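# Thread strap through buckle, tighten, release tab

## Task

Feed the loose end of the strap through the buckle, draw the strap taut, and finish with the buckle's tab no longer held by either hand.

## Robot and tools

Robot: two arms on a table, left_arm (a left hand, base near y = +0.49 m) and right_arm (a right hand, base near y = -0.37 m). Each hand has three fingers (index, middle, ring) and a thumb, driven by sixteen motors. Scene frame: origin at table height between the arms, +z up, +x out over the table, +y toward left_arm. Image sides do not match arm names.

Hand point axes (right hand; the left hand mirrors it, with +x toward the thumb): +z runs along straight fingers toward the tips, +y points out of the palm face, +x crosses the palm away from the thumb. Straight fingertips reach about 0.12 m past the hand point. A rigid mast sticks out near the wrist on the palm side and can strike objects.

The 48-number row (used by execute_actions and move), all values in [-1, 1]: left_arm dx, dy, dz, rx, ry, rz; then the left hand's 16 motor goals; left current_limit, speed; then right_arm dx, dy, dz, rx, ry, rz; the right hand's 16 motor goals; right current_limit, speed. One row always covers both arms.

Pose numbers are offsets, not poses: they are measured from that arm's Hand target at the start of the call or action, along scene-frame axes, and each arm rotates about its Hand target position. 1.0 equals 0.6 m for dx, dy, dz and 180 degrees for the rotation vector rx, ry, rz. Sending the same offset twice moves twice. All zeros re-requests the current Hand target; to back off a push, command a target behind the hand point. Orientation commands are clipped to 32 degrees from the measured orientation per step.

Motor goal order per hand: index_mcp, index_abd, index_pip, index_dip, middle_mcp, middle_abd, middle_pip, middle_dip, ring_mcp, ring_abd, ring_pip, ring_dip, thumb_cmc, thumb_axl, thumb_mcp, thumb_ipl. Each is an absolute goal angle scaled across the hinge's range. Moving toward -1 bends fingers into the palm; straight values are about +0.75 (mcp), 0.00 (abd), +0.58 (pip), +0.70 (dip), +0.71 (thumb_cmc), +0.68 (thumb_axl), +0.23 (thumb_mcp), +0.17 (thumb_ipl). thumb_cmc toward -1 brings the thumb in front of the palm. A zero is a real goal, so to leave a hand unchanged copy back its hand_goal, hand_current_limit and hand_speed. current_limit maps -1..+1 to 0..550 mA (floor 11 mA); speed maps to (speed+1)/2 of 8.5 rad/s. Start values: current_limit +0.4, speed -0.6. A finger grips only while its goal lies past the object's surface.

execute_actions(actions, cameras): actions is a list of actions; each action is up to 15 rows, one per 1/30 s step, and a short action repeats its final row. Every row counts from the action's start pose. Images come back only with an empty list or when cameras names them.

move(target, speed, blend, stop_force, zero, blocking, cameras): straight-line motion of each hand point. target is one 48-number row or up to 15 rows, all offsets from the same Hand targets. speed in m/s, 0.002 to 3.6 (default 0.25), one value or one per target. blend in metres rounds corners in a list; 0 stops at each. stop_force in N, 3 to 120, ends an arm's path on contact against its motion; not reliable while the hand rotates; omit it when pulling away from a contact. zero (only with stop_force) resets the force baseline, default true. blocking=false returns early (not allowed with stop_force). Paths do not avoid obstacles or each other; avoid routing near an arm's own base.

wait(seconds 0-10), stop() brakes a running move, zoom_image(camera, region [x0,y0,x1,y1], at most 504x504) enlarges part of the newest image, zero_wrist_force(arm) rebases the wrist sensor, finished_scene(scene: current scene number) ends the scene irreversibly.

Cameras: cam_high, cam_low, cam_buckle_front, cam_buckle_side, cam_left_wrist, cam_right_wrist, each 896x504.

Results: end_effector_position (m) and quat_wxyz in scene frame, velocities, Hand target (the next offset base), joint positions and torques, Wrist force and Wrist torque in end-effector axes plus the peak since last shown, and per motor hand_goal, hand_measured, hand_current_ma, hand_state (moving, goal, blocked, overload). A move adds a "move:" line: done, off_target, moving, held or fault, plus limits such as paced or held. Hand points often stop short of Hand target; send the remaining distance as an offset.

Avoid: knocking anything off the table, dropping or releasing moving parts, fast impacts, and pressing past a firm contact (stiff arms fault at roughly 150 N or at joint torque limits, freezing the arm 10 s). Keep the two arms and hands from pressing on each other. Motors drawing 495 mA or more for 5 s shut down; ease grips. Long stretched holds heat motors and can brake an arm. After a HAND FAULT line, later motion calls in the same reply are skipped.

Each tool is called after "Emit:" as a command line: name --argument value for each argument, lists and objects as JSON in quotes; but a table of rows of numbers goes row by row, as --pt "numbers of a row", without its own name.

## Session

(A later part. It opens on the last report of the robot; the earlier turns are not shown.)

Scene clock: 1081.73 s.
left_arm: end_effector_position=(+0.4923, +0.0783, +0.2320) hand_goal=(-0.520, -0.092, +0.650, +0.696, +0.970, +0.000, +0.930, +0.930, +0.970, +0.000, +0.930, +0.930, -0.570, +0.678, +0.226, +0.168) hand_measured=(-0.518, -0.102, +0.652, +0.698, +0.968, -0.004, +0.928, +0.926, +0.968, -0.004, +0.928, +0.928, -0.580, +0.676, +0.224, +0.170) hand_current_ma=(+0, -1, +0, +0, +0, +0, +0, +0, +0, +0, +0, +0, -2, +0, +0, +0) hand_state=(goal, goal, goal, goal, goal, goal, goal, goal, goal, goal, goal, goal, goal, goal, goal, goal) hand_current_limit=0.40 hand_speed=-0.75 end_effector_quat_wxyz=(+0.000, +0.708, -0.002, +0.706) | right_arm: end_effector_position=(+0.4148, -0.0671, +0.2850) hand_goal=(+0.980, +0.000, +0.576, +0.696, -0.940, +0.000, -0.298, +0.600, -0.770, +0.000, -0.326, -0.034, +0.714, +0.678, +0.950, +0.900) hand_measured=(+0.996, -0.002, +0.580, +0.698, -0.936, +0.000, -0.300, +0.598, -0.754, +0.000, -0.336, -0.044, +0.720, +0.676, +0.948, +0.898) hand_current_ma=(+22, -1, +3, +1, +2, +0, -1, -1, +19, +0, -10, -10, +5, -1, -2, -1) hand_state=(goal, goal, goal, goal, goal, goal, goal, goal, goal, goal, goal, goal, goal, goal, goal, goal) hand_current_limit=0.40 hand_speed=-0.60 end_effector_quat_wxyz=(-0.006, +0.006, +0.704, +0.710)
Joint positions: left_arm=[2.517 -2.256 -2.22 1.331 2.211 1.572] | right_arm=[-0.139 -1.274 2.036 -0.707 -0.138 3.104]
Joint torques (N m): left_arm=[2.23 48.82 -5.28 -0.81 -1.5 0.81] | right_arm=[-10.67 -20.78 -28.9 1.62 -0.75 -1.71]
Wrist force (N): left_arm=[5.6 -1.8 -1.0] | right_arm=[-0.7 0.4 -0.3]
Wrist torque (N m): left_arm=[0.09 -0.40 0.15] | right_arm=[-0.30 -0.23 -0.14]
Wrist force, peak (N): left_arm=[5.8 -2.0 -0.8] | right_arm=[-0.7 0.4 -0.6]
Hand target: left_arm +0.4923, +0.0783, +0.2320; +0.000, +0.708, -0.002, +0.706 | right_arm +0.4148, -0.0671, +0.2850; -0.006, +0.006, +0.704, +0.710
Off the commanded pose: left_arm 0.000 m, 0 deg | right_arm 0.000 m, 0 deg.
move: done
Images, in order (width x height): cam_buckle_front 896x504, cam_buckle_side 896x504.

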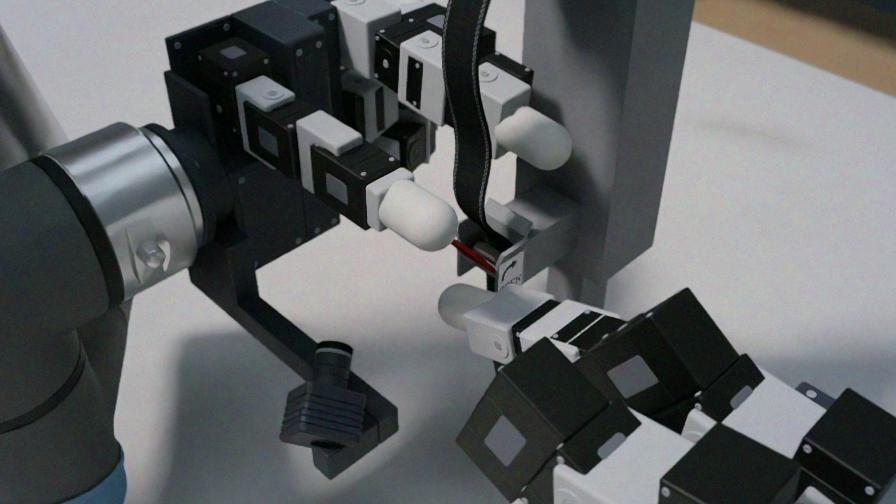

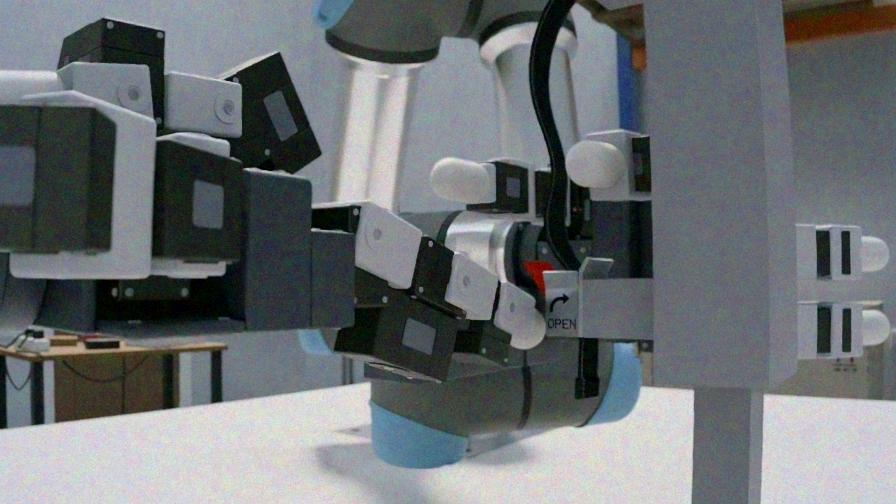

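Emit:
move --target '[0,0.1333,0,0,0,0,-0.52,-0.093,0.65,0.696,0.97,0,0.93,0.93,0.97,0,0.93,0.93,-0.571,0.678,0.226,0.168,0.4,-0.75,0,-0.0833,0,0,0,0,0.98,0,0.576,0.696,-0.94,0,-0.299,0.6,-0.77,0,-0.326,-0.034,0.714,0.678,0.95,0.9,0.4,-0.6]' --speed 0.06 --cameras '["cam_buckle_side","cam_buckle_front"]'

Emit:
zoom_image --camera "cam_buckle_side" --region '[490, 0, 740, 420]'

Emit:
zoom_image --camera "cam_buckle_front" --region '[400, 80, 640, 380]'

Scene clock: 1092.33 s.
left_arm: end_effector_position=(+0.4923, +0.1583, +0.2321) hand_goal=(-0.520, -0.092, +0.650, +0.696, +0.970, +0.000, +0.930, +0.930, +0.970, +0.000, +0.930, +0.930, -0.570, +0.678, +0.226, +0.168) hand_measured=(-0.518, -0.102, +0.652, +0.698, +0.968, -0.004, +0.928, +0.928, +0.968, -0.004, +0.928, +0.928, -0.580, +0.676, +0.224, +0.170) hand_current_ma=(+0, -1, +0, +0, +0, +0, +0, +0, +0, +0, +0, +0, -2, +0, +0, +0) hand_state=(goal, goal, goal, goal, goal, goal, goal, goal, goal, goal, goal, goal, goal, goal, goal, goal) hand_current_limit=0.40 hand_speed=-0.75 end_effector_quat_wxyz=(+0.000, +0.708, -0.002, +0.706) | right_arm: end_effector_position=(+0.4148, -0.1171, +0.2850) hand_goal=(+0.980, +0.000, +0.576, +0.696, -0.940, +0.000, -0.298, +0.600, -0.770, +0.000, -0.326, -0.034, +0.714, +0.678, +0.950, +0.900) hand_measured=(+0.996, -0.002, +0.580, +0.698, -0.936, +0.000, -0.300, +0.598, -0.754, +0.000, -0.336, -0.044, +0.720, +0.676, +0.948, +0.898) hand_current_ma=(+22, -1, +3, +1, +2, +0, -1, -1, +19, +0, -10, -10, +5, -1, -2, -1) hand_state=(goal, goal, goal, goal, goal, goal, goal, goal, goal, goal, goal, goal, goal, goal, goal, goal) hand_current_limit=0.40 hand_speed=-0.60 end_effector_quat_wxyz=(-0.006, +0.006, +0.704, +0.710)
Joint positions: left_arm=[2.727 -2.22 -2.405 1.48 2 1.572] | right_arm=[-0.262 -1.292 2.06 -0.74 -0.261 3.131]
Joint torques (N m): left_arm=[0.79 20.11 10.59 -0.39 1.17 1.2] | right_arm=[6.9 -24.67 -10.88 0.24 1 0.14]
Wrist force (N): left_arm=[5.3 -1.8 -0.7] | right_arm=[-0.7 0.2 -0.4]
Wrist torque (N m): left_arm=[0.09 -0.35 0.04] | right_arm=[-0.32 -0.22 -0.15]
Wrist force, peak (N): left_arm=[5.7 -1.9 -0.7] | right_arm=[-0.7 0.1 -0.9]
Hand target: left_arm +0.4923, +0.1583, +0.2320; +0.000, +0.708, -0.002, +0.706 | right_arm +0.4148, -0.1170, +0.2850; -0.006, +0.006, +0.704, +0.710
Off the commanded pose: left_arm 0.000 m, 0 deg | right_arm 0.000 m, 0 deg.
move: done
Images, in order (width x height): cam_buckle_front 896x504, cam_buckle_side 896x504.

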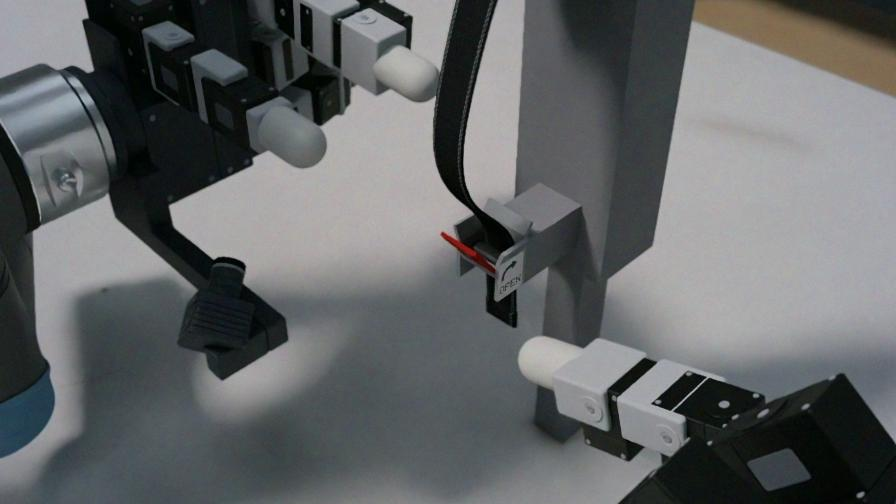

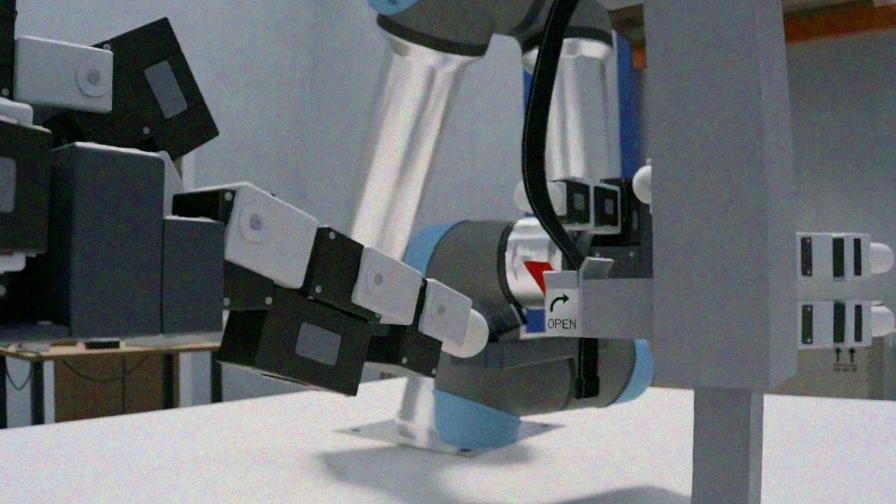

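Scaled by 1.200 from the camera's 896x504 image, which has a finer 1280x720 frame.

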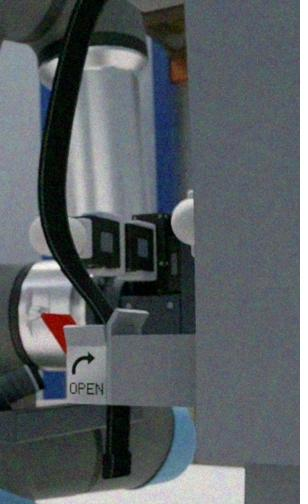

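Scaled by 1.680 from the camera's 896x504 image, which has a finer 1280x720 frame.

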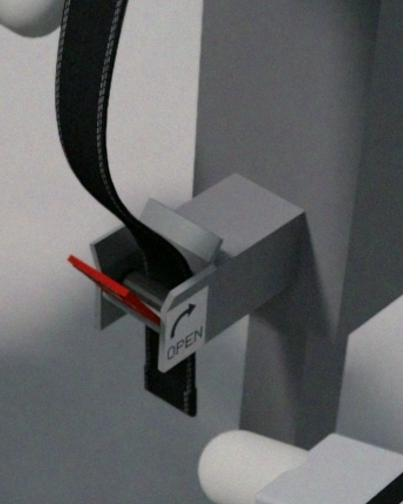

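Emit:
move --pt "0 0 0 0 0 0 -0.52 -0.093 0.65 0.696 -0.479 0 -0.737 0.261 -0.479 0 -0.737 0.261 -0.571 0.678 0.05 0.168 0.4 -0.5 0 0 0 0 0 0 0.98 0 0.576 0.696 -0.94 0 -0.299 0.6 -0.77 0 -0.326 -0.034 0.714 0.678 0.95 0.9 0.4 -0.6" --pt "-0.01 0 -0.12 0 0.1667 0 -0.52 -0.093 0.65 0.696 -0.479 0 -0.737 0.261 -0.479 0 -0.737 0.261 -0.571 0.678 0.05 0.168 0.4 -0.5 0 0 0 0 0 0 0.98 0 0.576 0.696 -0.94 0 -0.299 0.6 -0.77 0 -0.326 -0.034 0.714 0.678 0.95 0.9 0.4 -0.6" --speed 0.1 --cameras '["cam_high","cam_low","cam_buckle_side","cam_buckle_front"]'

Scene clock: 1102.50 s.
left_arm: end_effector_position=(+0.4863, +0.1584, +0.1601) hand_goal=(-0.520, -0.092, +0.650, +0.696, -0.478, +0.000, -0.736, +0.262, -0.478, +0.000, -0.736, +0.262, -0.570, +0.678, +0.050, +0.168) hand_measured=(-0.518, -0.102, +0.652, +0.698, -0.476, -0.004, -0.734, +0.264, -0.476, -0.004, -0.734, +0.264, -0.580, +0.676, +0.050, +0.170) hand_current_ma=(+0, -1, +0, +0, +0, +0, +0, +0, +0, +0, +0, +0, -2, +0, +0, +0) hand_state=(goal, goal, goal, goal, goal, goal, goal, goal, goal, goal, goal, goal, goal, goal, goal, goal) hand_current_limit=0.40 hand_speed=-0.50 end_effector_quat_wxyz=(+0.001, +0.867, -0.002, +0.499) | right_arm: end_effector_position=(+0.4148, -0.1170, +0.2850) hand_goal=(+0.980, +0.000, +0.576, +0.696, -0.940, +0.000, -0.298, +0.600, -0.770, +0.000, -0.326, -0.034, +0.714, +0.678, +0.950, +0.900) hand_measured=(+0.996, -0.002, +0.580, +0.698, -0.936, +0.000, -0.300, +0.598, -0.754, +0.000, -0.336, -0.044, +0.720, +0.676, +0.948, +0.898) hand_current_ma=(+22, -1, +3, +1, +2, +0, -1, -1, +19, +0, -10, -10, +5, -1, -2, -1) hand_state=(goal, goal, goal, goal, goal, goal, goal, goal, goal, goal, goal, goal, goal, goal, goal, goal) hand_current_limit=0.40 hand_speed=-0.60 end_effector_quat_wxyz=(-0.006, +0.006, +0.704, +0.710)
Joint positions: left_arm=[2.747 -1.967 -2.529 0.79 1.922 1.357] | right_arm=[-0.262 -1.291 2.06 -0.739 -0.261 3.13]
Joint torques (N m): left_arm=[-4.32 13.14 16.98 2.28 2.58 1.13] | right_arm=[9.15 -20.29 -28.58 1.51 -0.09 -1.44]
Wrist force (N): left_arm=[5.1 -2.2 -0.9] | right_arm=[-0.5 0.0 -0.3]
Wrist torque (N m): left_arm=[0.02 -0.23 0.25] | right_arm=[-0.35 -0.25 -0.14]
Wrist force, peak (N): left_arm=[5.5 -2.3 -1.0] | right_arm=[-0.7 0.3 -0.7]
Hand target: left_arm +0.4863, +0.1583, +0.1600; +0.001, +0.867, -0.002, +0.499 | right_arm +0.4148, -0.1170, +0.2850; -0.006, +0.006, +0.704, +0.710
Off the commanded pose: left_arm 0.000 m, 0 deg | right_arm 0.000 m, 0 deg.
move: done
Images, in order (width x height): cam_high 896x504, cam_low 896x504, cam_buckle_front 896x504, cam_buckle_side 896x504.

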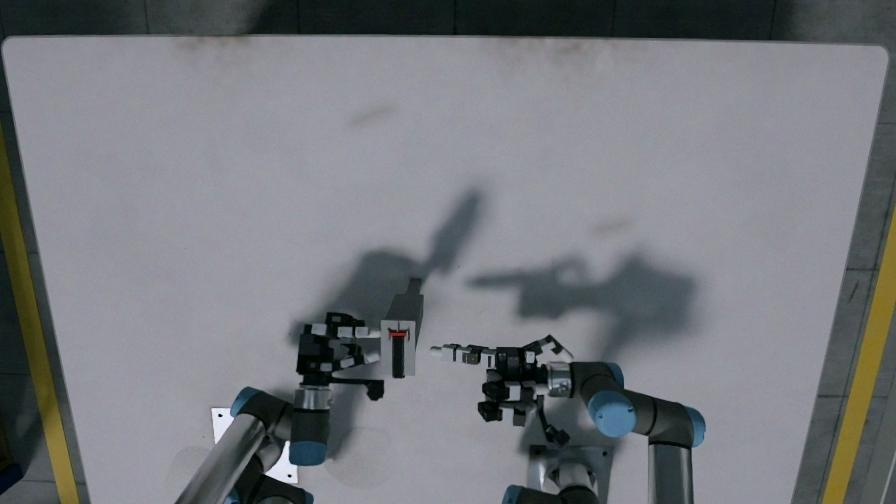

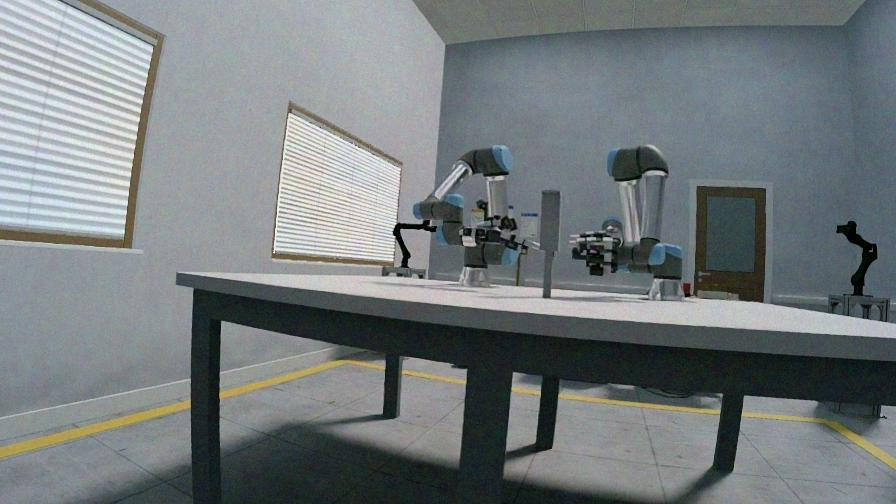

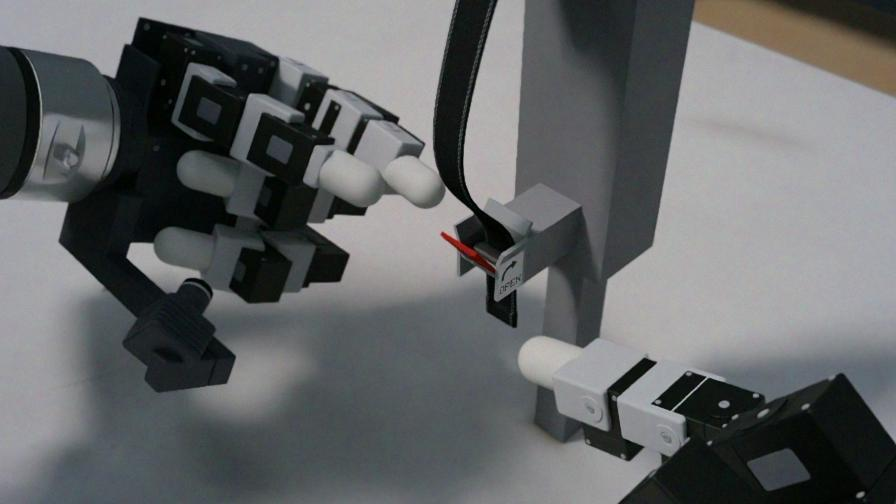

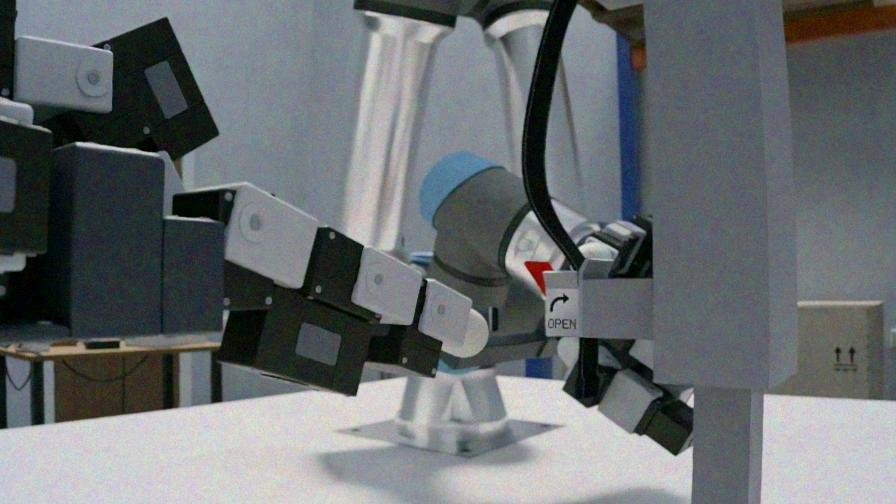

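Emit:
move --target '[0,0,-0.07,0,0,0,-0.52,-0.093,0.65,0.696,-0.479,0,-0.737,0.261,-0.479,0,-0.737,0.261,-0.571,0.678,0.05,0.168,0.4,-0.5,0,0,0,0,0,0,0.98,0,0.576,0.696,-0.94,0,-0.299,0.6,-0.77,0,-0.326,-0.034,0.714,0.678,0.95,0.9,0.4,-0.6]' --speed 0.06

Emit:
move --target '[0,-0.0833,0,0,0,0,-0.52,-0.093,0.65,0.696,-0.479,0,-0.737,0.261,-0.479,0,-0.737,0.261,-0.571,0.678,0.05,0.168,0.4,-0.5,0,0,0,0,0,0,0.98,0,0.576,0.696,-0.94,0,-0.299,0.6,-0.77,0,-0.326,-0.034,0.714,0.678,0.95,0.9,0.4,-0.6]' --speed 0.05 --cameras '["cam_buckle_side","cam_buckle_front"]'

Emit:
zoom_image --camera "cam_buckle_front" --region '[360, 130, 600, 400]'

Emit:
zoom_image --camera "cam_buckle_side" --region '[480, 200, 700, 440]'

Scene clock: 1107.50 s.
left_arm: end_effector_position=(+0.4864, +0.1583, +0.1180) hand_goal=(-0.520, -0.092, +0.650, +0.696, -0.478, +0.000, -0.736, +0.262, -0.478, +0.000, -0.736, +0.262, -0.570, +0.678, +0.050, +0.168) hand_measured=(-0.518, -0.102, +0.652, +0.698, -0.476, -0.004, -0.734, +0.264, -0.476, -0.004, -0.734, +0.264, -0.580, +0.676, +0.050, +0.170) hand_current_ma=(+0, -1, +0, +0, +0, +0, +0, +0, +0, +0, +0, +0, -2, +0, +0, +0) hand_state=(goal, goal, goal, goal, goal, goal, goal, goal, goal, goal, goal, goal, goal, goal, goal, goal) hand_current_limit=0.40 hand_speed=-0.50 end_effector_quat_wxyz=(+0.001, +0.867, -0.002, +0.499) | right_arm: end_effector_position=(+0.4148, -0.1170, +0.2850) hand_goal=(+0.980, +0.000, +0.576, +0.696, -0.940, +0.000, -0.298, +0.600, -0.770, +0.000, -0.326, -0.034, +0.714, +0.678, +0.950, +0.900) hand_measured=(+0.996, -0.002, +0.580, +0.698, -0.936, +0.000, -0.300, +0.598, -0.754, +0.000, -0.336, -0.044, +0.720, +0.676, +0.948, +0.898) hand_current_ma=(+22, -1, +3, +1, +2, +0, -1, -1, +19, +0, -10, -10, +5, -1, -2, -1) hand_state=(goal, goal, goal, goal, goal, goal, goal, goal, goal, goal, goal, goal, goal, goal, goal, goal) hand_current_limit=0.40 hand_speed=-0.60 end_effector_quat_wxyz=(-0.006, +0.006, +0.704, +0.710)
Joint positions: left_arm=[2.747 -2.137 -2.523 0.954 1.922 1.357] | right_arm=[-0.262 -1.291 2.06 -0.739 -0.261 3.13]
Joint torques (N m): left_arm=[0.73 26.48 -4.17 2.3 -0.72 1.13] | right_arm=[8.94 -21.03 -27 1.4 0.65 -1.06]
Wrist force (N): left_arm=[5.2 -2.3 -0.9] | right_arm=[-0.4 0.2 -0.6]
Wrist torque (N m): left_arm=[0.01 -0.24 0.25] | right_arm=[-0.30 -0.25 -0.12]
Wrist force, peak (N): left_arm=[5.8 -2.2 -1.6] | right_arm=[-0.7 0.3 -0.7]
Hand target: left_arm +0.4863, +0.1583, +0.1180; +0.001, +0.867, -0.002, +0.499 | right_arm +0.4148, -0.1170, +0.2850; -0.006, +0.006, +0.704, +0.710
Off the commanded pose: left_arm 0.000 m, 0 deg | right_arm 0.000 m, 0 deg.
move: done

Scene clock: 1108.83 s.
left_arm: end_effector_position=(+0.4863, +0.1083, +0.1179) hand_goal=(-0.520, -0.092, +0.650, +0.696, -0.478, +0.000, -0.736, +0.262, -0.478, +0.000, -0.736, +0.262, -0.570, +0.678, +0.050, +0.168) hand_measured=(-0.516, -0.102, +0.652, +0.698, -0.476, -0.004, -0.734, +0.264, -0.476, -0.004, -0.734, +0.264, -0.580, +0.676, +0.050, +0.170) hand_current_ma=(+0, -1, +0, +0, +0, +0, +0, +0, +0, +0, +0, +0, -2, +0, +0, +0) hand_state=(goal, goal, goal, goal, goal, goal, goal, goal, goal, goal, goal, goal, goal, goal, goal, goal) hand_current_limit=0.40 hand_speed=-0.50 end_effector_quat_wxyz=(+0.001, +0.867, -0.002, +0.499) | right_arm: end_effector_position=(+0.4148, -0.1170, +0.2850) hand_goal=(+0.980, +0.000, +0.576, +0.696, -0.940, +0.000, -0.298, +0.600, -0.770, +0.000, -0.326, -0.034, +0.714, +0.678, +0.950, +0.900) hand_measured=(+0.996, -0.002, +0.580, +0.698, -0.936, +0.000, -0.300, +0.598, -0.754, +0.000, -0.336, -0.044, +0.720, +0.676, +0.948, +0.898) hand_current_ma=(+22, -1, +3, +1, +2, +0, -1, -1, +19, +0, -10, -10, +5, -1, -2, -1) hand_state=(goal, goal, goal, goal, goal, goal, goal, goal, goal, goal, goal, goal, goal, goal, goal, goal) hand_current_limit=0.40 hand_speed=-0.60 end_effector_quat_wxyz=(-0.006, +0.006, +0.704, +0.710)
Joint positions: left_arm=[2.609 -2.145 -2.423 0.829 2.037 1.274] | right_arm=[-0.262 -1.291 2.06 -0.739 -0.261 3.13]
Joint torques (N m): left_arm=[5.01 35.56 -4.82 6.07 -1.83 1.27] | right_arm=[8.83 -20.66 -27.64 1.46 0.95 -1.11]
Wrist force (N): left_arm=[5.2 -2.5 -1.2] | right_arm=[-0.6 0.2 -0.5]
Wrist torque (N m): left_arm=[-0.01 -0.26 0.25] | right_arm=[-0.31 -0.23 -0.14]
Wrist force, peak (N): left_arm=[5.4 -2.9 -1.1] | right_arm=[-0.8 0.3 -0.5]
Hand target: left_arm +0.4863, +0.1083, +0.1180; +0.001, +0.867, -0.002, +0.499 | right_arm +0.4148, -0.1170, +0.2850; -0.006, +0.006, +0.704, +0.710
Off the commanded pose: left_arm 0.000 m, 0 deg | right_arm 0.000 m, 0 deg.
move: done
Images, in order (width x height): cam_buckle_front 896x504, cam_buckle_side 896x504.

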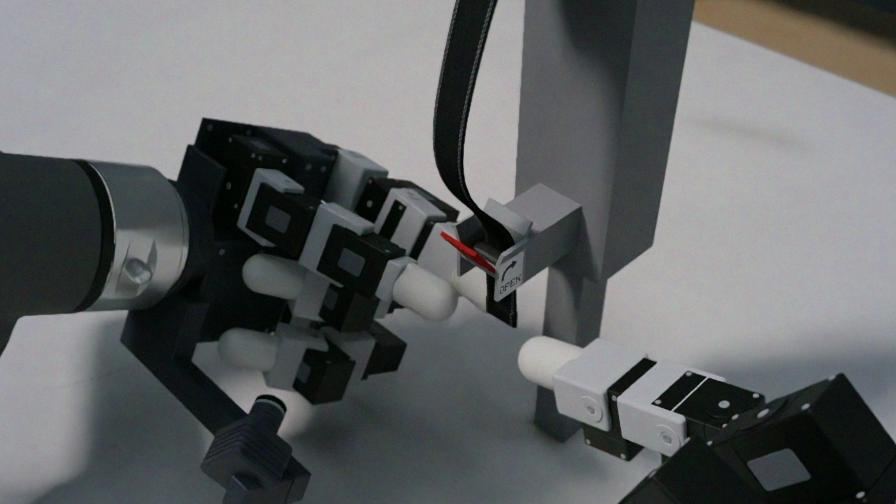

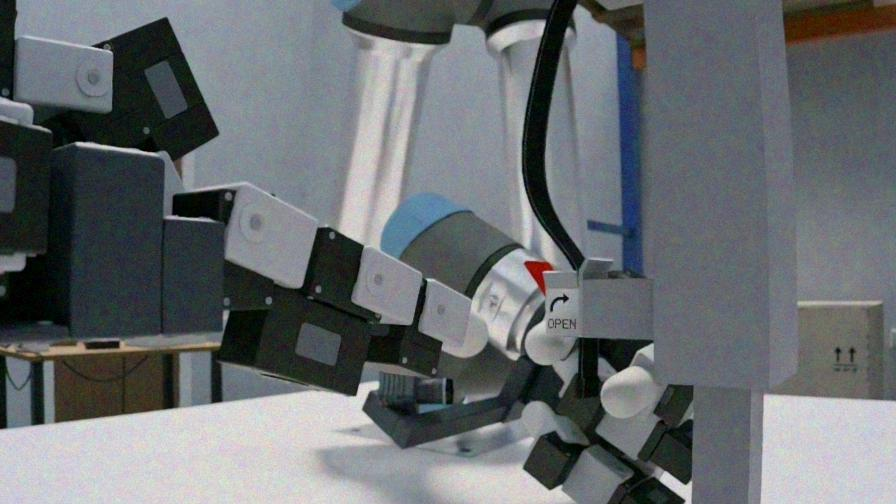

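Scaled by 1.867 from the camera's 896x504 image, which has a finer 1280x720 frame.

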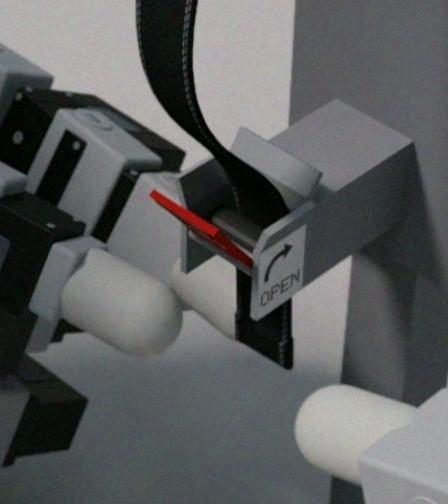

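Scaled by 2.100 from the camera's 896x504 image, which has a finer 1280x720 frame.

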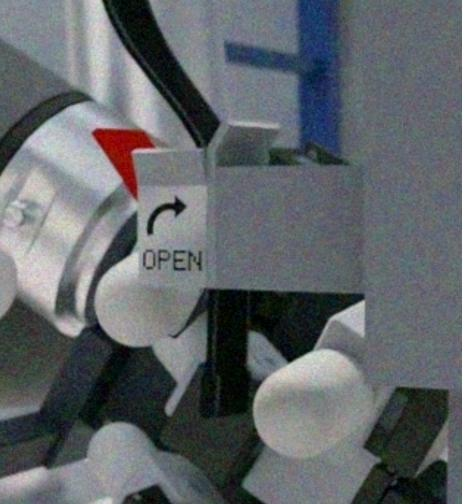

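Emit:
move --pt "0 0 -0.005 0 0 0 -0.52 -0.093 0.65 0.696 -0.479 0 -0.737 0.261 -0.479 0 -0.737 0.261 -0.571 0.678 0.05 0.168 0.4 -0.5 0 0 0 0 0 0 0.98 0 0.576 0.696 -0.94 0 -0.299 0.6 -0.77 0 -0.326 -0.034 0.714 0.678 0.95 0.9 0.4 -0.6" --pt "0 -0.05 -0.005 0 0 0 -0.52 -0.093 0.65 0.696 -0.479 0 -0.737 0.261 -0.479 0 -0.737 0.261 -0.571 0.678 0.05 0.168 0.4 -0.5 0 0 0 0 0 0 0.98 0 0.576 0.696 -0.94 0 -0.299 0.6 -0.77 0 -0.326 -0.034 0.714 0.678 0.95 0.9 0.4 -0.6" --speed 0.03 --cameras '["cam_buckle_side","cam_buckle_front"]'

Emit:
zoom_image --camera "cam_buckle_front" --region '[380, 130, 620, 400]'

Emit:
zoom_image --camera "cam_buckle_side" --region '[480, 200, 700, 440]'

Scene clock: 1115.57 s.
left_arm: end_effector_position=(+0.4863, +0.0783, +0.1149) hand_goal=(-0.520, -0.092, +0.650, +0.696, -0.478, +0.000, -0.736, +0.262, -0.478, +0.000, -0.736, +0.262, -0.570, +0.678, +0.050, +0.168) hand_measured=(-0.516, -0.102, +0.652, +0.698, -0.476, -0.004, -0.734, +0.264, -0.476, -0.004, -0.734, +0.264, -0.580, +0.676, +0.050, +0.170) hand_current_ma=(+0, -1, +0, +0, +0, +0, +0, +0, +0, +0, +0, +0, -2, +0, +0, +0) hand_state=(goal, goal, goal, goal, goal, goal, goal, goal, goal, goal, goal, goal, goal, goal, goal, goal) hand_current_limit=0.40 hand_speed=-0.50 end_effector_quat_wxyz=(+0.001, +0.867, -0.002, +0.499) end_effector_velocity=(-0.001, +0.001, +0.000) end_effector_angular_velocity=(-0.001, -0.001, -0.003) | right_arm: end_effector_position=(+0.4148, -0.1170, +0.2850) hand_goal=(+0.980, +0.000, +0.576, +0.696, -0.940, +0.000, -0.298, +0.600, -0.770, +0.000, -0.326, -0.034, +0.714, +0.678, +0.950, +0.900) hand_measured=(+0.996, -0.002, +0.580, +0.698, -0.936, +0.000, -0.300, +0.598, -0.754, +0.000, -0.336, -0.044, +0.720, +0.676, +0.948, +0.898) hand_current_ma=(+22, -1, +3, +1, +2, +0, -1, -1, +19, +0, -10, -10, +5, -1, -2, -1) hand_state=(goal, goal, goal, goal, goal, goal, goal, goal, goal, goal, goal, goal, goal, goal, goal, goal) hand_current_limit=0.40 hand_speed=-0.60 end_effector_quat_wxyz=(-0.006, +0.006, +0.704, +0.710)
Joint positions: left_arm=[2.539 -2.165 -2.359 0.763 2.095 1.229] | right_arm=[-0.262 -1.291 2.06 -0.739 -0.261 3.13]
Joint velocities: left_arm=[0.002 0.001 -0.004 0.005 -0.004 0.003] | right_arm=[within noise]
Joint torques (N m): left_arm=[5.33 32.09 -5.65 6.29 -1.46 1.15] | right_arm=[8.99 -21.01 -27.05 1.36 1.47 -0.78]
Wrist force (N): left_arm=[5.1 -2.3 -1.2] | right_arm=[-0.7 0.3 -0.5]
Wrist torque (N m): left_arm=[0.03 -0.24 0.28] | right_arm=[-0.29 -0.22 -0.14]
Wrist force, peak (N): left_arm=[5.4 -2.5 -1.2] | right_arm=[-0.9 0.4 -0.5]
Hand target: left_arm +0.4863, +0.0783, +0.1150; +0.001, +0.867, -0.002, +0.499 | right_arm +0.4148, -0.1170, +0.2850; -0.006, +0.006, +0.704, +0.710
Off the commanded pose: left_arm 0.000 m, 0 deg | right_arm 0.000 m, 0 deg.
move: done
Images, in order (width x height): cam_buckle_front 896x504, cam_buckle_side 896x504.

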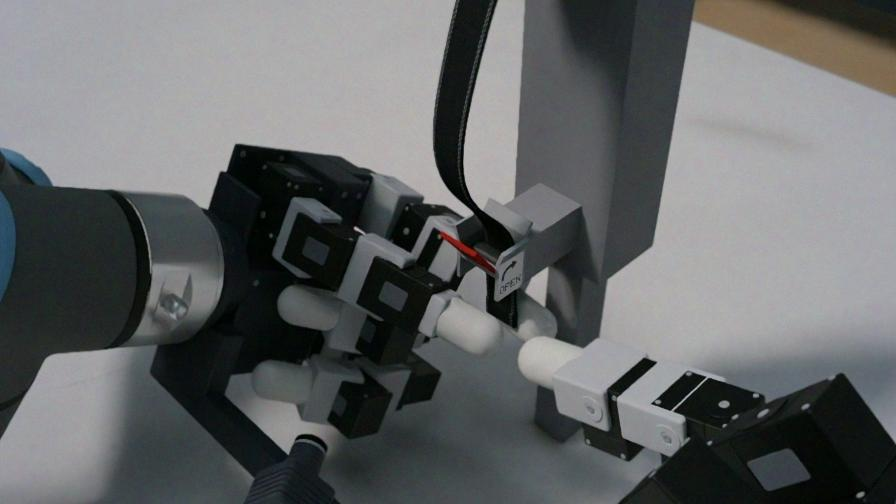

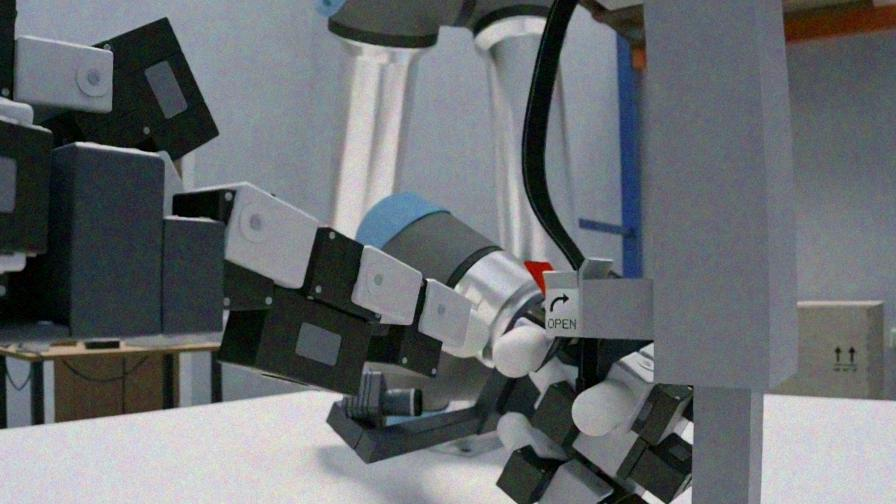

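Scaled by 1.867 from the camera's 896x504 image, which has a finer 1280x720 frame.

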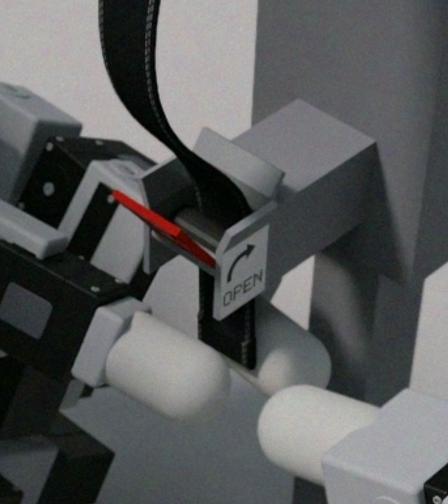

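Scaled by 2.100 from the camera's 896x504 image, which has a finer 1280x720 frame.

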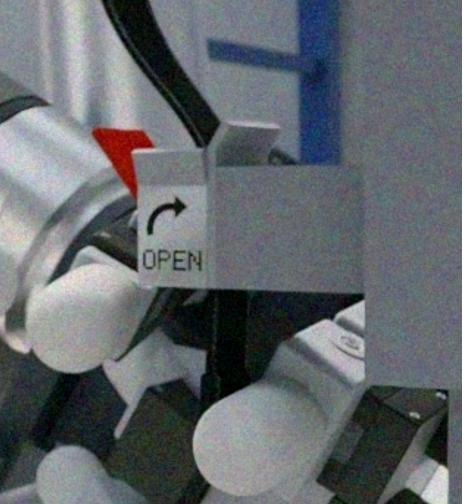

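Emit:
move --pt "0 0 0 0 0 0 -0.56 -0.093 0.65 0.696 -0.479 0 -0.737 0.261 -0.479 0 -0.737 0.261 -0.571 0.678 -0.07 0.168 0.4 -0.7 0 0 0 0 0 0 0.98 0 0.576 0.696 -0.94 0 -0.299 0.6 -0.77 0 -0.326 -0.034 0.714 0.678 0.95 0.9 0.4 -0.6" --pt "0 0 0.01 0 0 0 -0.56 -0.093 0.65 0.696 -0.479 0 -0.737 0.261 -0.479 0 -0.737 0.261 -0.571 0.678 -0.07 0.168 0.4 -0.7 0 0 0 0 0 0 0.98 0 0.576 0.696 -0.94 0 -0.299 0.6 -0.77 0 -0.326 -0.034 0.714 0.678 0.95 0.9 0.4 -0.6" --speed 0.02 --cameras '["cam_buckle_side","cam_buckle_front"]'

Emit:
zoom_image --camera "cam_buckle_front" --region '[380, 130, 620, 400]'

Emit:
zoom_image --camera "cam_buckle_side" --region '[480, 200, 700, 440]'

Scene clock: 1123.73 s.
left_arm: end_effector_position=(+0.4863, +0.0783, +0.1211) hand_goal=(-0.560, -0.092, +0.650, +0.696, -0.478, +0.000, -0.736, +0.262, -0.478, +0.000, -0.736, +0.262, -0.570, +0.678, -0.070, +0.168) hand_measured=(-0.546, -0.102, +0.652, +0.698, -0.476, -0.004, -0.734, +0.264, -0.476, -0.004, -0.734, +0.264, -0.580, +0.676, -0.070, +0.170) hand_current_ma=(+3, -1, +0, +0, +0, +0, +0, +0, +0, +0, +0, +0, -2, +0, +0, +0) hand_state=(goal, goal, goal, goal, goal, goal, goal, goal, goal, goal, goal, goal, goal, goal, goal, goal) hand_current_limit=0.40 hand_speed=-0.70 end_effector_quat_wxyz=(+0.001, +0.867, -0.002, +0.499) | right_arm: end_effector_position=(+0.4148, -0.1170, +0.2850) hand_goal=(+0.980, +0.000, +0.576, +0.696, -0.940, +0.000, -0.298, +0.600, -0.770, +0.000, -0.326, -0.034, +0.714, +0.678, +0.950, +0.900) hand_measured=(+0.996, -0.002, +0.580, +0.698, -0.936, +0.000, -0.300, +0.598, -0.754, +0.000, -0.336, -0.044, +0.720, +0.676, +0.948, +0.898) hand_current_ma=(+22, -1, +3, +1, +2, +0, -1, -1, +19, +0, -10, -10, +5, -1, -2, -1) hand_state=(goal, goal, goal, goal, goal, goal, goal, goal, goal, goal, goal, goal, goal, goal, goal, goal) hand_current_limit=0.40 hand_speed=-0.60 end_effector_quat_wxyz=(-0.006, +0.006, +0.704, +0.710)
Joint positions: left_arm=[2.539 -2.145 -2.361 0.745 2.095 1.229] | right_arm=[-0.262 -1.291 2.06 -0.739 -0.261 3.13]
Joint torques (N m): left_arm=[5.8 20.32 -2.64 5.69 -1.41 0.69] | right_arm=[8.9 -21.76 -28 1.53 1.27 -0.72]
Wrist force (N): left_arm=[5.2 -2.4 -1.1] | right_arm=[-0.7 0.2 -0.7]
Wrist torque (N m): left_arm=[0.01 -0.26 0.28] | right_arm=[-0.30 -0.21 -0.15]
Wrist force, peak (N): left_arm=[5.4 -2.5 -1.2] | right_arm=[-0.7 0.3 -0.7]
Hand target: left_arm +0.4863, +0.0783, +0.1210; +0.001, +0.867, -0.002, +0.499 | right_arm +0.4148, -0.1170, +0.2850; -0.006, +0.006, +0.704, +0.710
Off the commanded pose: left_arm 0.000 m, 0 deg | right_arm 0.000 m, 0 deg.
move: done
Images, in order (width x height): cam_buckle_front 896x504, cam_buckle_side 896x504.

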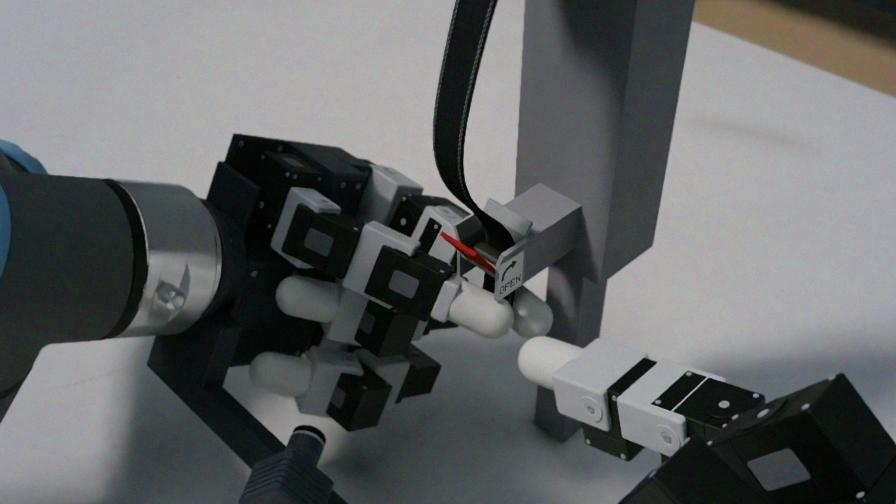

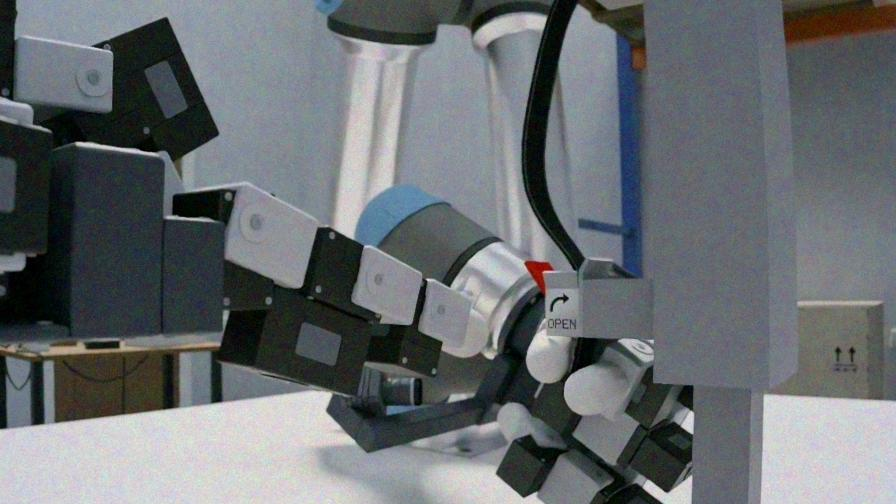

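Scaled by 1.867 from the camera's 896x504 image, which has a finer 1280x720 frame.

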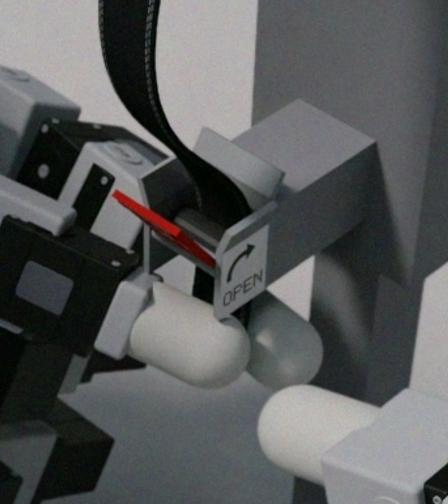

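Scaled by 2.100 from the camera's 896x504 image, which has a finer 1280x720 frame.

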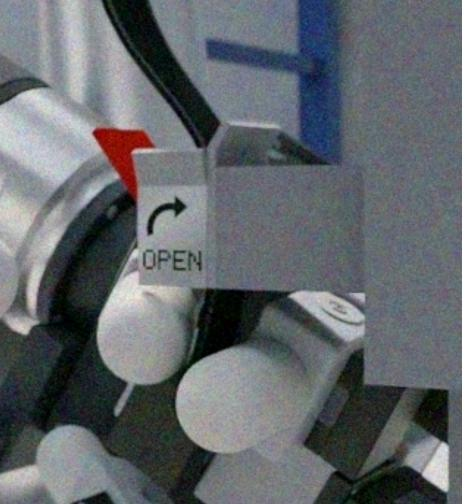

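Emit:
move --target '[0,0,0,0,0,0,-0.6,-0.093,0.65,0.696,-0.479,0,-0.737,0.261,-0.479,0,-0.737,0.261,-0.571,0.678,-0.32,0.168,0.4,-0.8,0,0,0,0,0,0,0.98,0,0.576,0.696,-0.94,0,-0.299,0.6,-0.77,0,-0.326,-0.034,0.714,0.678,0.95,0.9,0.4,-0.6]' --speed 0.02 --cameras '["cam_buckle_side","cam_buckle_front"]'

Emit:
zoom_image --camera "cam_buckle_front" --region '[380, 130, 620, 400]'

Emit:
zoom_image --camera "cam_buckle_side" --region '[480, 200, 700, 440]'

Scene clock: 1127.83 s.
left_arm: end_effector_position=(+0.4863, +0.0783, +0.1210) hand_goal=(-0.600, -0.092, +0.650, +0.696, -0.478, +0.000, -0.736, +0.262, -0.478, +0.000, -0.736, +0.262, -0.570, +0.678, -0.320, +0.168) hand_measured=(-0.556, -0.092, +0.672, +0.700, -0.476, -0.004, -0.734, +0.264, -0.476, -0.004, -0.734, +0.264, -0.580, +0.678, -0.130, +0.198) hand_current_ma=(+32, +0, +7, +0, +0, +0, +0, +0, +0, +0, +0, +0, -1, +0, +384, +26) hand_state=(blocked, goal, blocked, goal, goal, goal, goal, goal, goal, goal, goal, goal, goal, goal, blocked, blocked) hand_current_limit=0.40 hand_speed=-0.80 end_effector_quat_wxyz=(+0.001, +0.867, -0.002, +0.499) | right_arm: end_effector_position=(+0.4148, -0.1170, +0.2850) hand_goal=(+0.980, +0.000, +0.576, +0.696, -0.940, +0.000, -0.298, +0.600, -0.770, +0.000, -0.326, -0.034, +0.714, +0.678, +0.950, +0.900) hand_measured=(+0.996, -0.002, +0.580, +0.698, -0.936, +0.000, -0.300, +0.598, -0.754, +0.000, -0.336, -0.044, +0.720, +0.676, +0.948, +0.898) hand_current_ma=(+22, -1, +3, +1, +2, +0, -1, -1, +19, +0, -10, -10, +5, -1, -2, -1) hand_state=(goal, goal, goal, goal, goal, goal, goal, goal, goal, goal, goal, goal, goal, goal, goal, goal) hand_current_limit=0.40 hand_speed=-0.60 end_effector_quat_wxyz=(-0.006, +0.006, +0.704, +0.710)
Joint positions: left_arm=[2.539 -2.145 -2.361 0.745 2.095 1.229] | right_arm=[-0.262 -1.291 2.06 -0.739 -0.261 3.13]
Joint torques (N m): left_arm=[0.72 19.5 16.21 5.3 0.09 -1.51] | right_arm=[8.13 -22.12 -26.29 1.6 1.62 -0.54]
Wrist force (N): left_arm=[5.8 -1.6 -2.0] | right_arm=[-0.6 0.2 -0.5]
Wrist torque (N m): left_arm=[0.02 -0.23 0.22] | right_arm=[-0.31 -0.23 -0.14]
Wrist force, peak (N): left_arm=[6.1 -1.8 -2.2] | right_arm=[-0.7 0.4 -0.7]
Hand target: left_arm +0.4863, +0.0783, +0.1210; +0.001, +0.867, -0.002, +0.499 | right_arm +0.4148, -0.1170, +0.2850; -0.006, +0.006, +0.704, +0.710
Off the commanded pose: left_arm 0.000 m, 0 deg | right_arm 0.000 m, 0 deg.
move: done
Images, in order (width x height): cam_buckle_front 896x504, cam_buckle_side 896x504.

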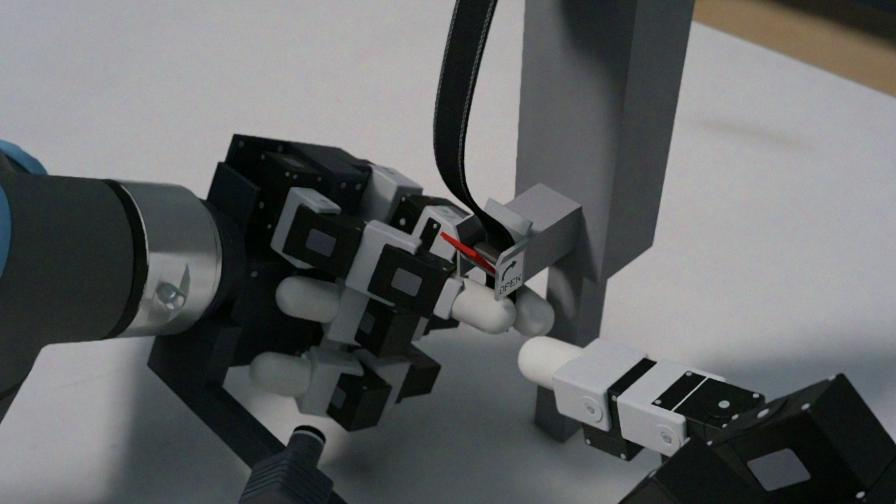

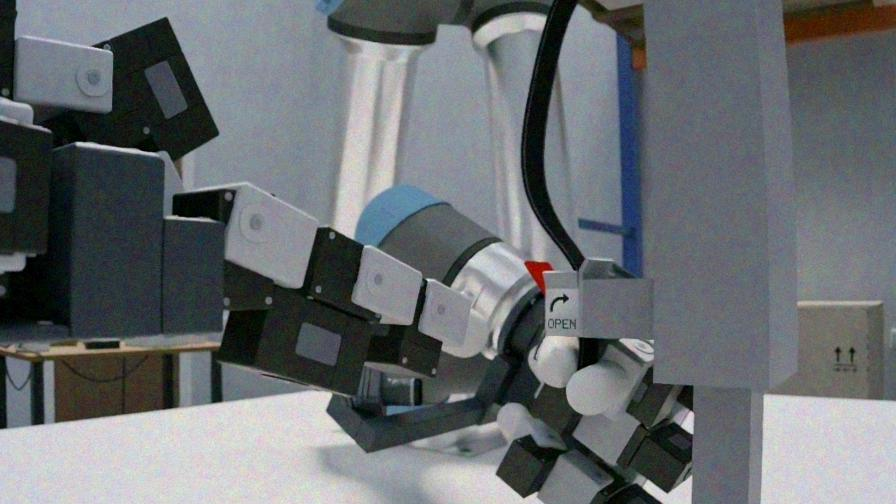

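Scaled by 1.867 from the camera's 896x504 image, which has a finer 1280x720 frame.

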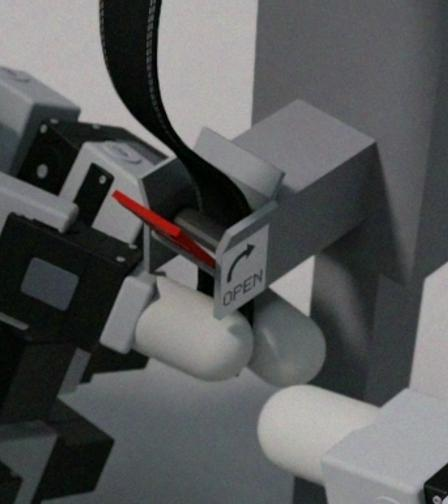

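Scaled by 2.100 from the camera's 896x504 image, which has a finer 1280x720 frame.

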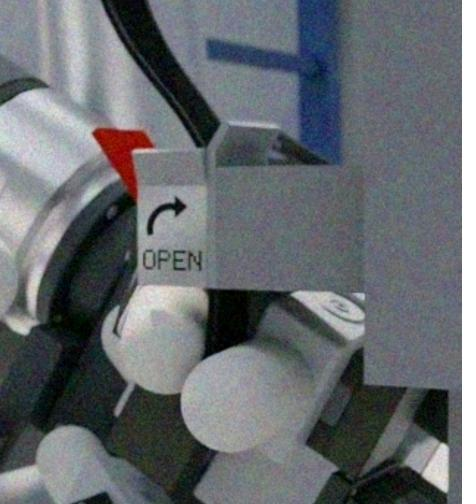

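Emit:
move --target '[0,0,-0.0133,0,0,0,-0.6,-0.093,0.65,0.696,-0.479,0,-0.737,0.261,-0.479,0,-0.737,0.261,-0.571,0.678,-0.32,0.168,0.4,-0.8,0,0,0,0,0,0,0.98,0,0.576,0.696,-0.94,0,-0.299,0.6,-0.77,0,-0.326,-0.034,0.714,0.678,0.95,0.9,0.4,-0.6]' --speed 0.015 --stop_force 12 --cameras '["cam_buckle_side","cam_buckle_front"]'

Emit:
zoom_image --camera "cam_buckle_front" --region '[380, 130, 620, 400]'

Emit:
zoom_image --camera "cam_buckle_side" --region '[480, 200, 700, 440]'

Scene clock: 1132.93 s.
left_arm: end_effector_position=(+0.4863, +0.0783, +0.1130) hand_goal=(-0.600, -0.092, +0.650, +0.696, -0.478, +0.000, -0.736, +0.262, -0.478, +0.000, -0.736, +0.262, -0.570, +0.678, -0.320, +0.168) hand_measured=(-0.552, -0.080, +0.674, +0.702, -0.476, -0.004, -0.734, +0.264, -0.476, -0.004, -0.734, +0.264, -0.570, +0.680, -0.136, +0.198) hand_current_ma=(+40, +2, +9, +1, +0, +0, +0, +0, +0, +0, +0, +0, +0, +0, +385, +26) hand_state=(blocked, goal, blocked, goal, goal, goal, goal, goal, goal, goal, goal, goal, goal, goal, blocked, blocked) hand_current_limit=0.40 hand_speed=-0.80 end_effector_quat_wxyz=(+0.001, +0.867, -0.002, +0.499) | right_arm: end_effector_position=(+0.4148, -0.1170, +0.2850) hand_goal=(+0.980, +0.000, +0.576, +0.696, -0.940, +0.000, -0.298, +0.600, -0.770, +0.000, -0.326, -0.034, +0.714, +0.678, +0.950, +0.900) hand_measured=(+0.996, -0.002, +0.580, +0.698, -0.936, +0.000, -0.300, +0.598, -0.754, +0.000, -0.336, -0.044, +0.720, +0.676, +0.948, +0.898) hand_current_ma=(+22, -1, +3, +1, +2, +0, -1, -1, +19, +0, -10, -10, +5, -1, -2, -1) hand_state=(goal, goal, goal, goal, goal, goal, goal, goal, goal, goal, goal, goal, goal, goal, goal, goal) hand_current_limit=0.40 hand_speed=-0.60 end_effector_quat_wxyz=(-0.006, +0.006, +0.704, +0.710)
Joint positions: left_arm=[2.539 -2.171 -2.359 0.769 2.095 1.229] | right_arm=[-0.262 -1.291 2.06 -0.739 -0.261 3.13]
Joint torques (N m): left_arm=[-1.12 46.01 2.31 -0.1 2.27 0.21] | right_arm=[8.25 -22.34 -27.35 1.52 1.54 -0.4]
Wrist force (N): left_arm=[6.4 -2.3 -2.0] | right_arm=[-0.6 0.3 -0.5]
Wrist torque (N m): left_arm=[-0.01 -0.28 0.23] | right_arm=[-0.31 -0.23 -0.14]
Wrist force, peak (N): left_arm=[7.3 -2.6 -2.5] | right_arm=[-0.6 0.6 -0.6]
Hand target: left_arm +0.4863, +0.0783, +0.1130; +0.001, +0.867, -0.002, +0.499 | right_arm +0.4148, -0.1170, +0.2850; -0.006, +0.006, +0.704, +0.710
Off the commanded pose: left_arm 0.000 m, 0 deg | right_arm 0.000 m, 0 deg.
move: done
Images, in order (width x height): cam_buckle_front 896x504, cam_buckle_side 896x504.

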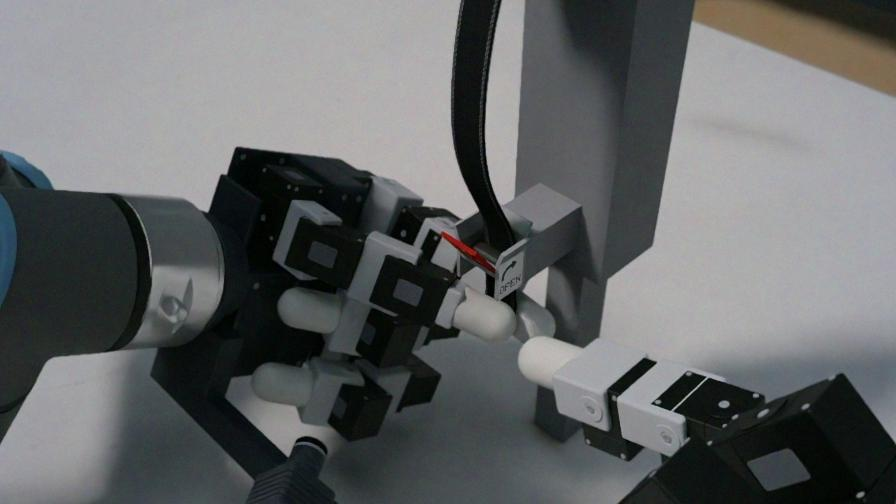

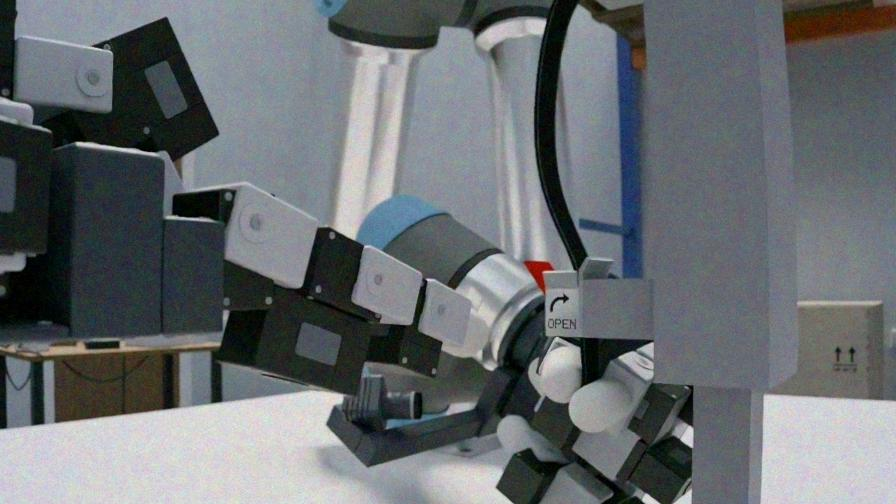

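Scaled by 1.867 from the camera's 896x504 image, which has a finer 1280x720 frame.

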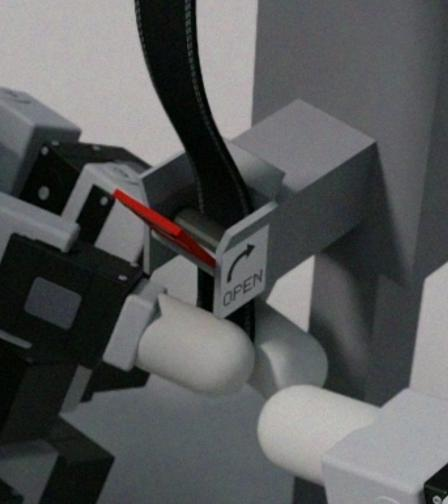

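Scaled by 2.100 from the camera's 896x504 image, which has a finer 1280x720 frame.

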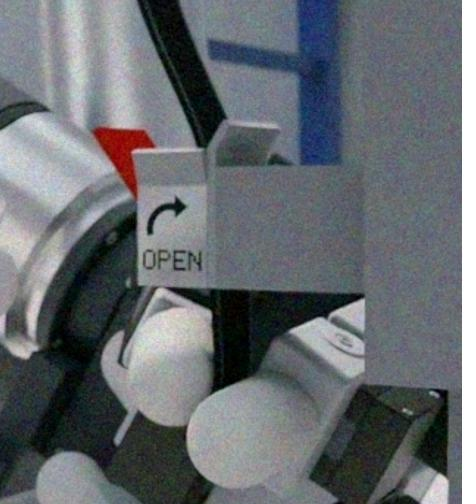

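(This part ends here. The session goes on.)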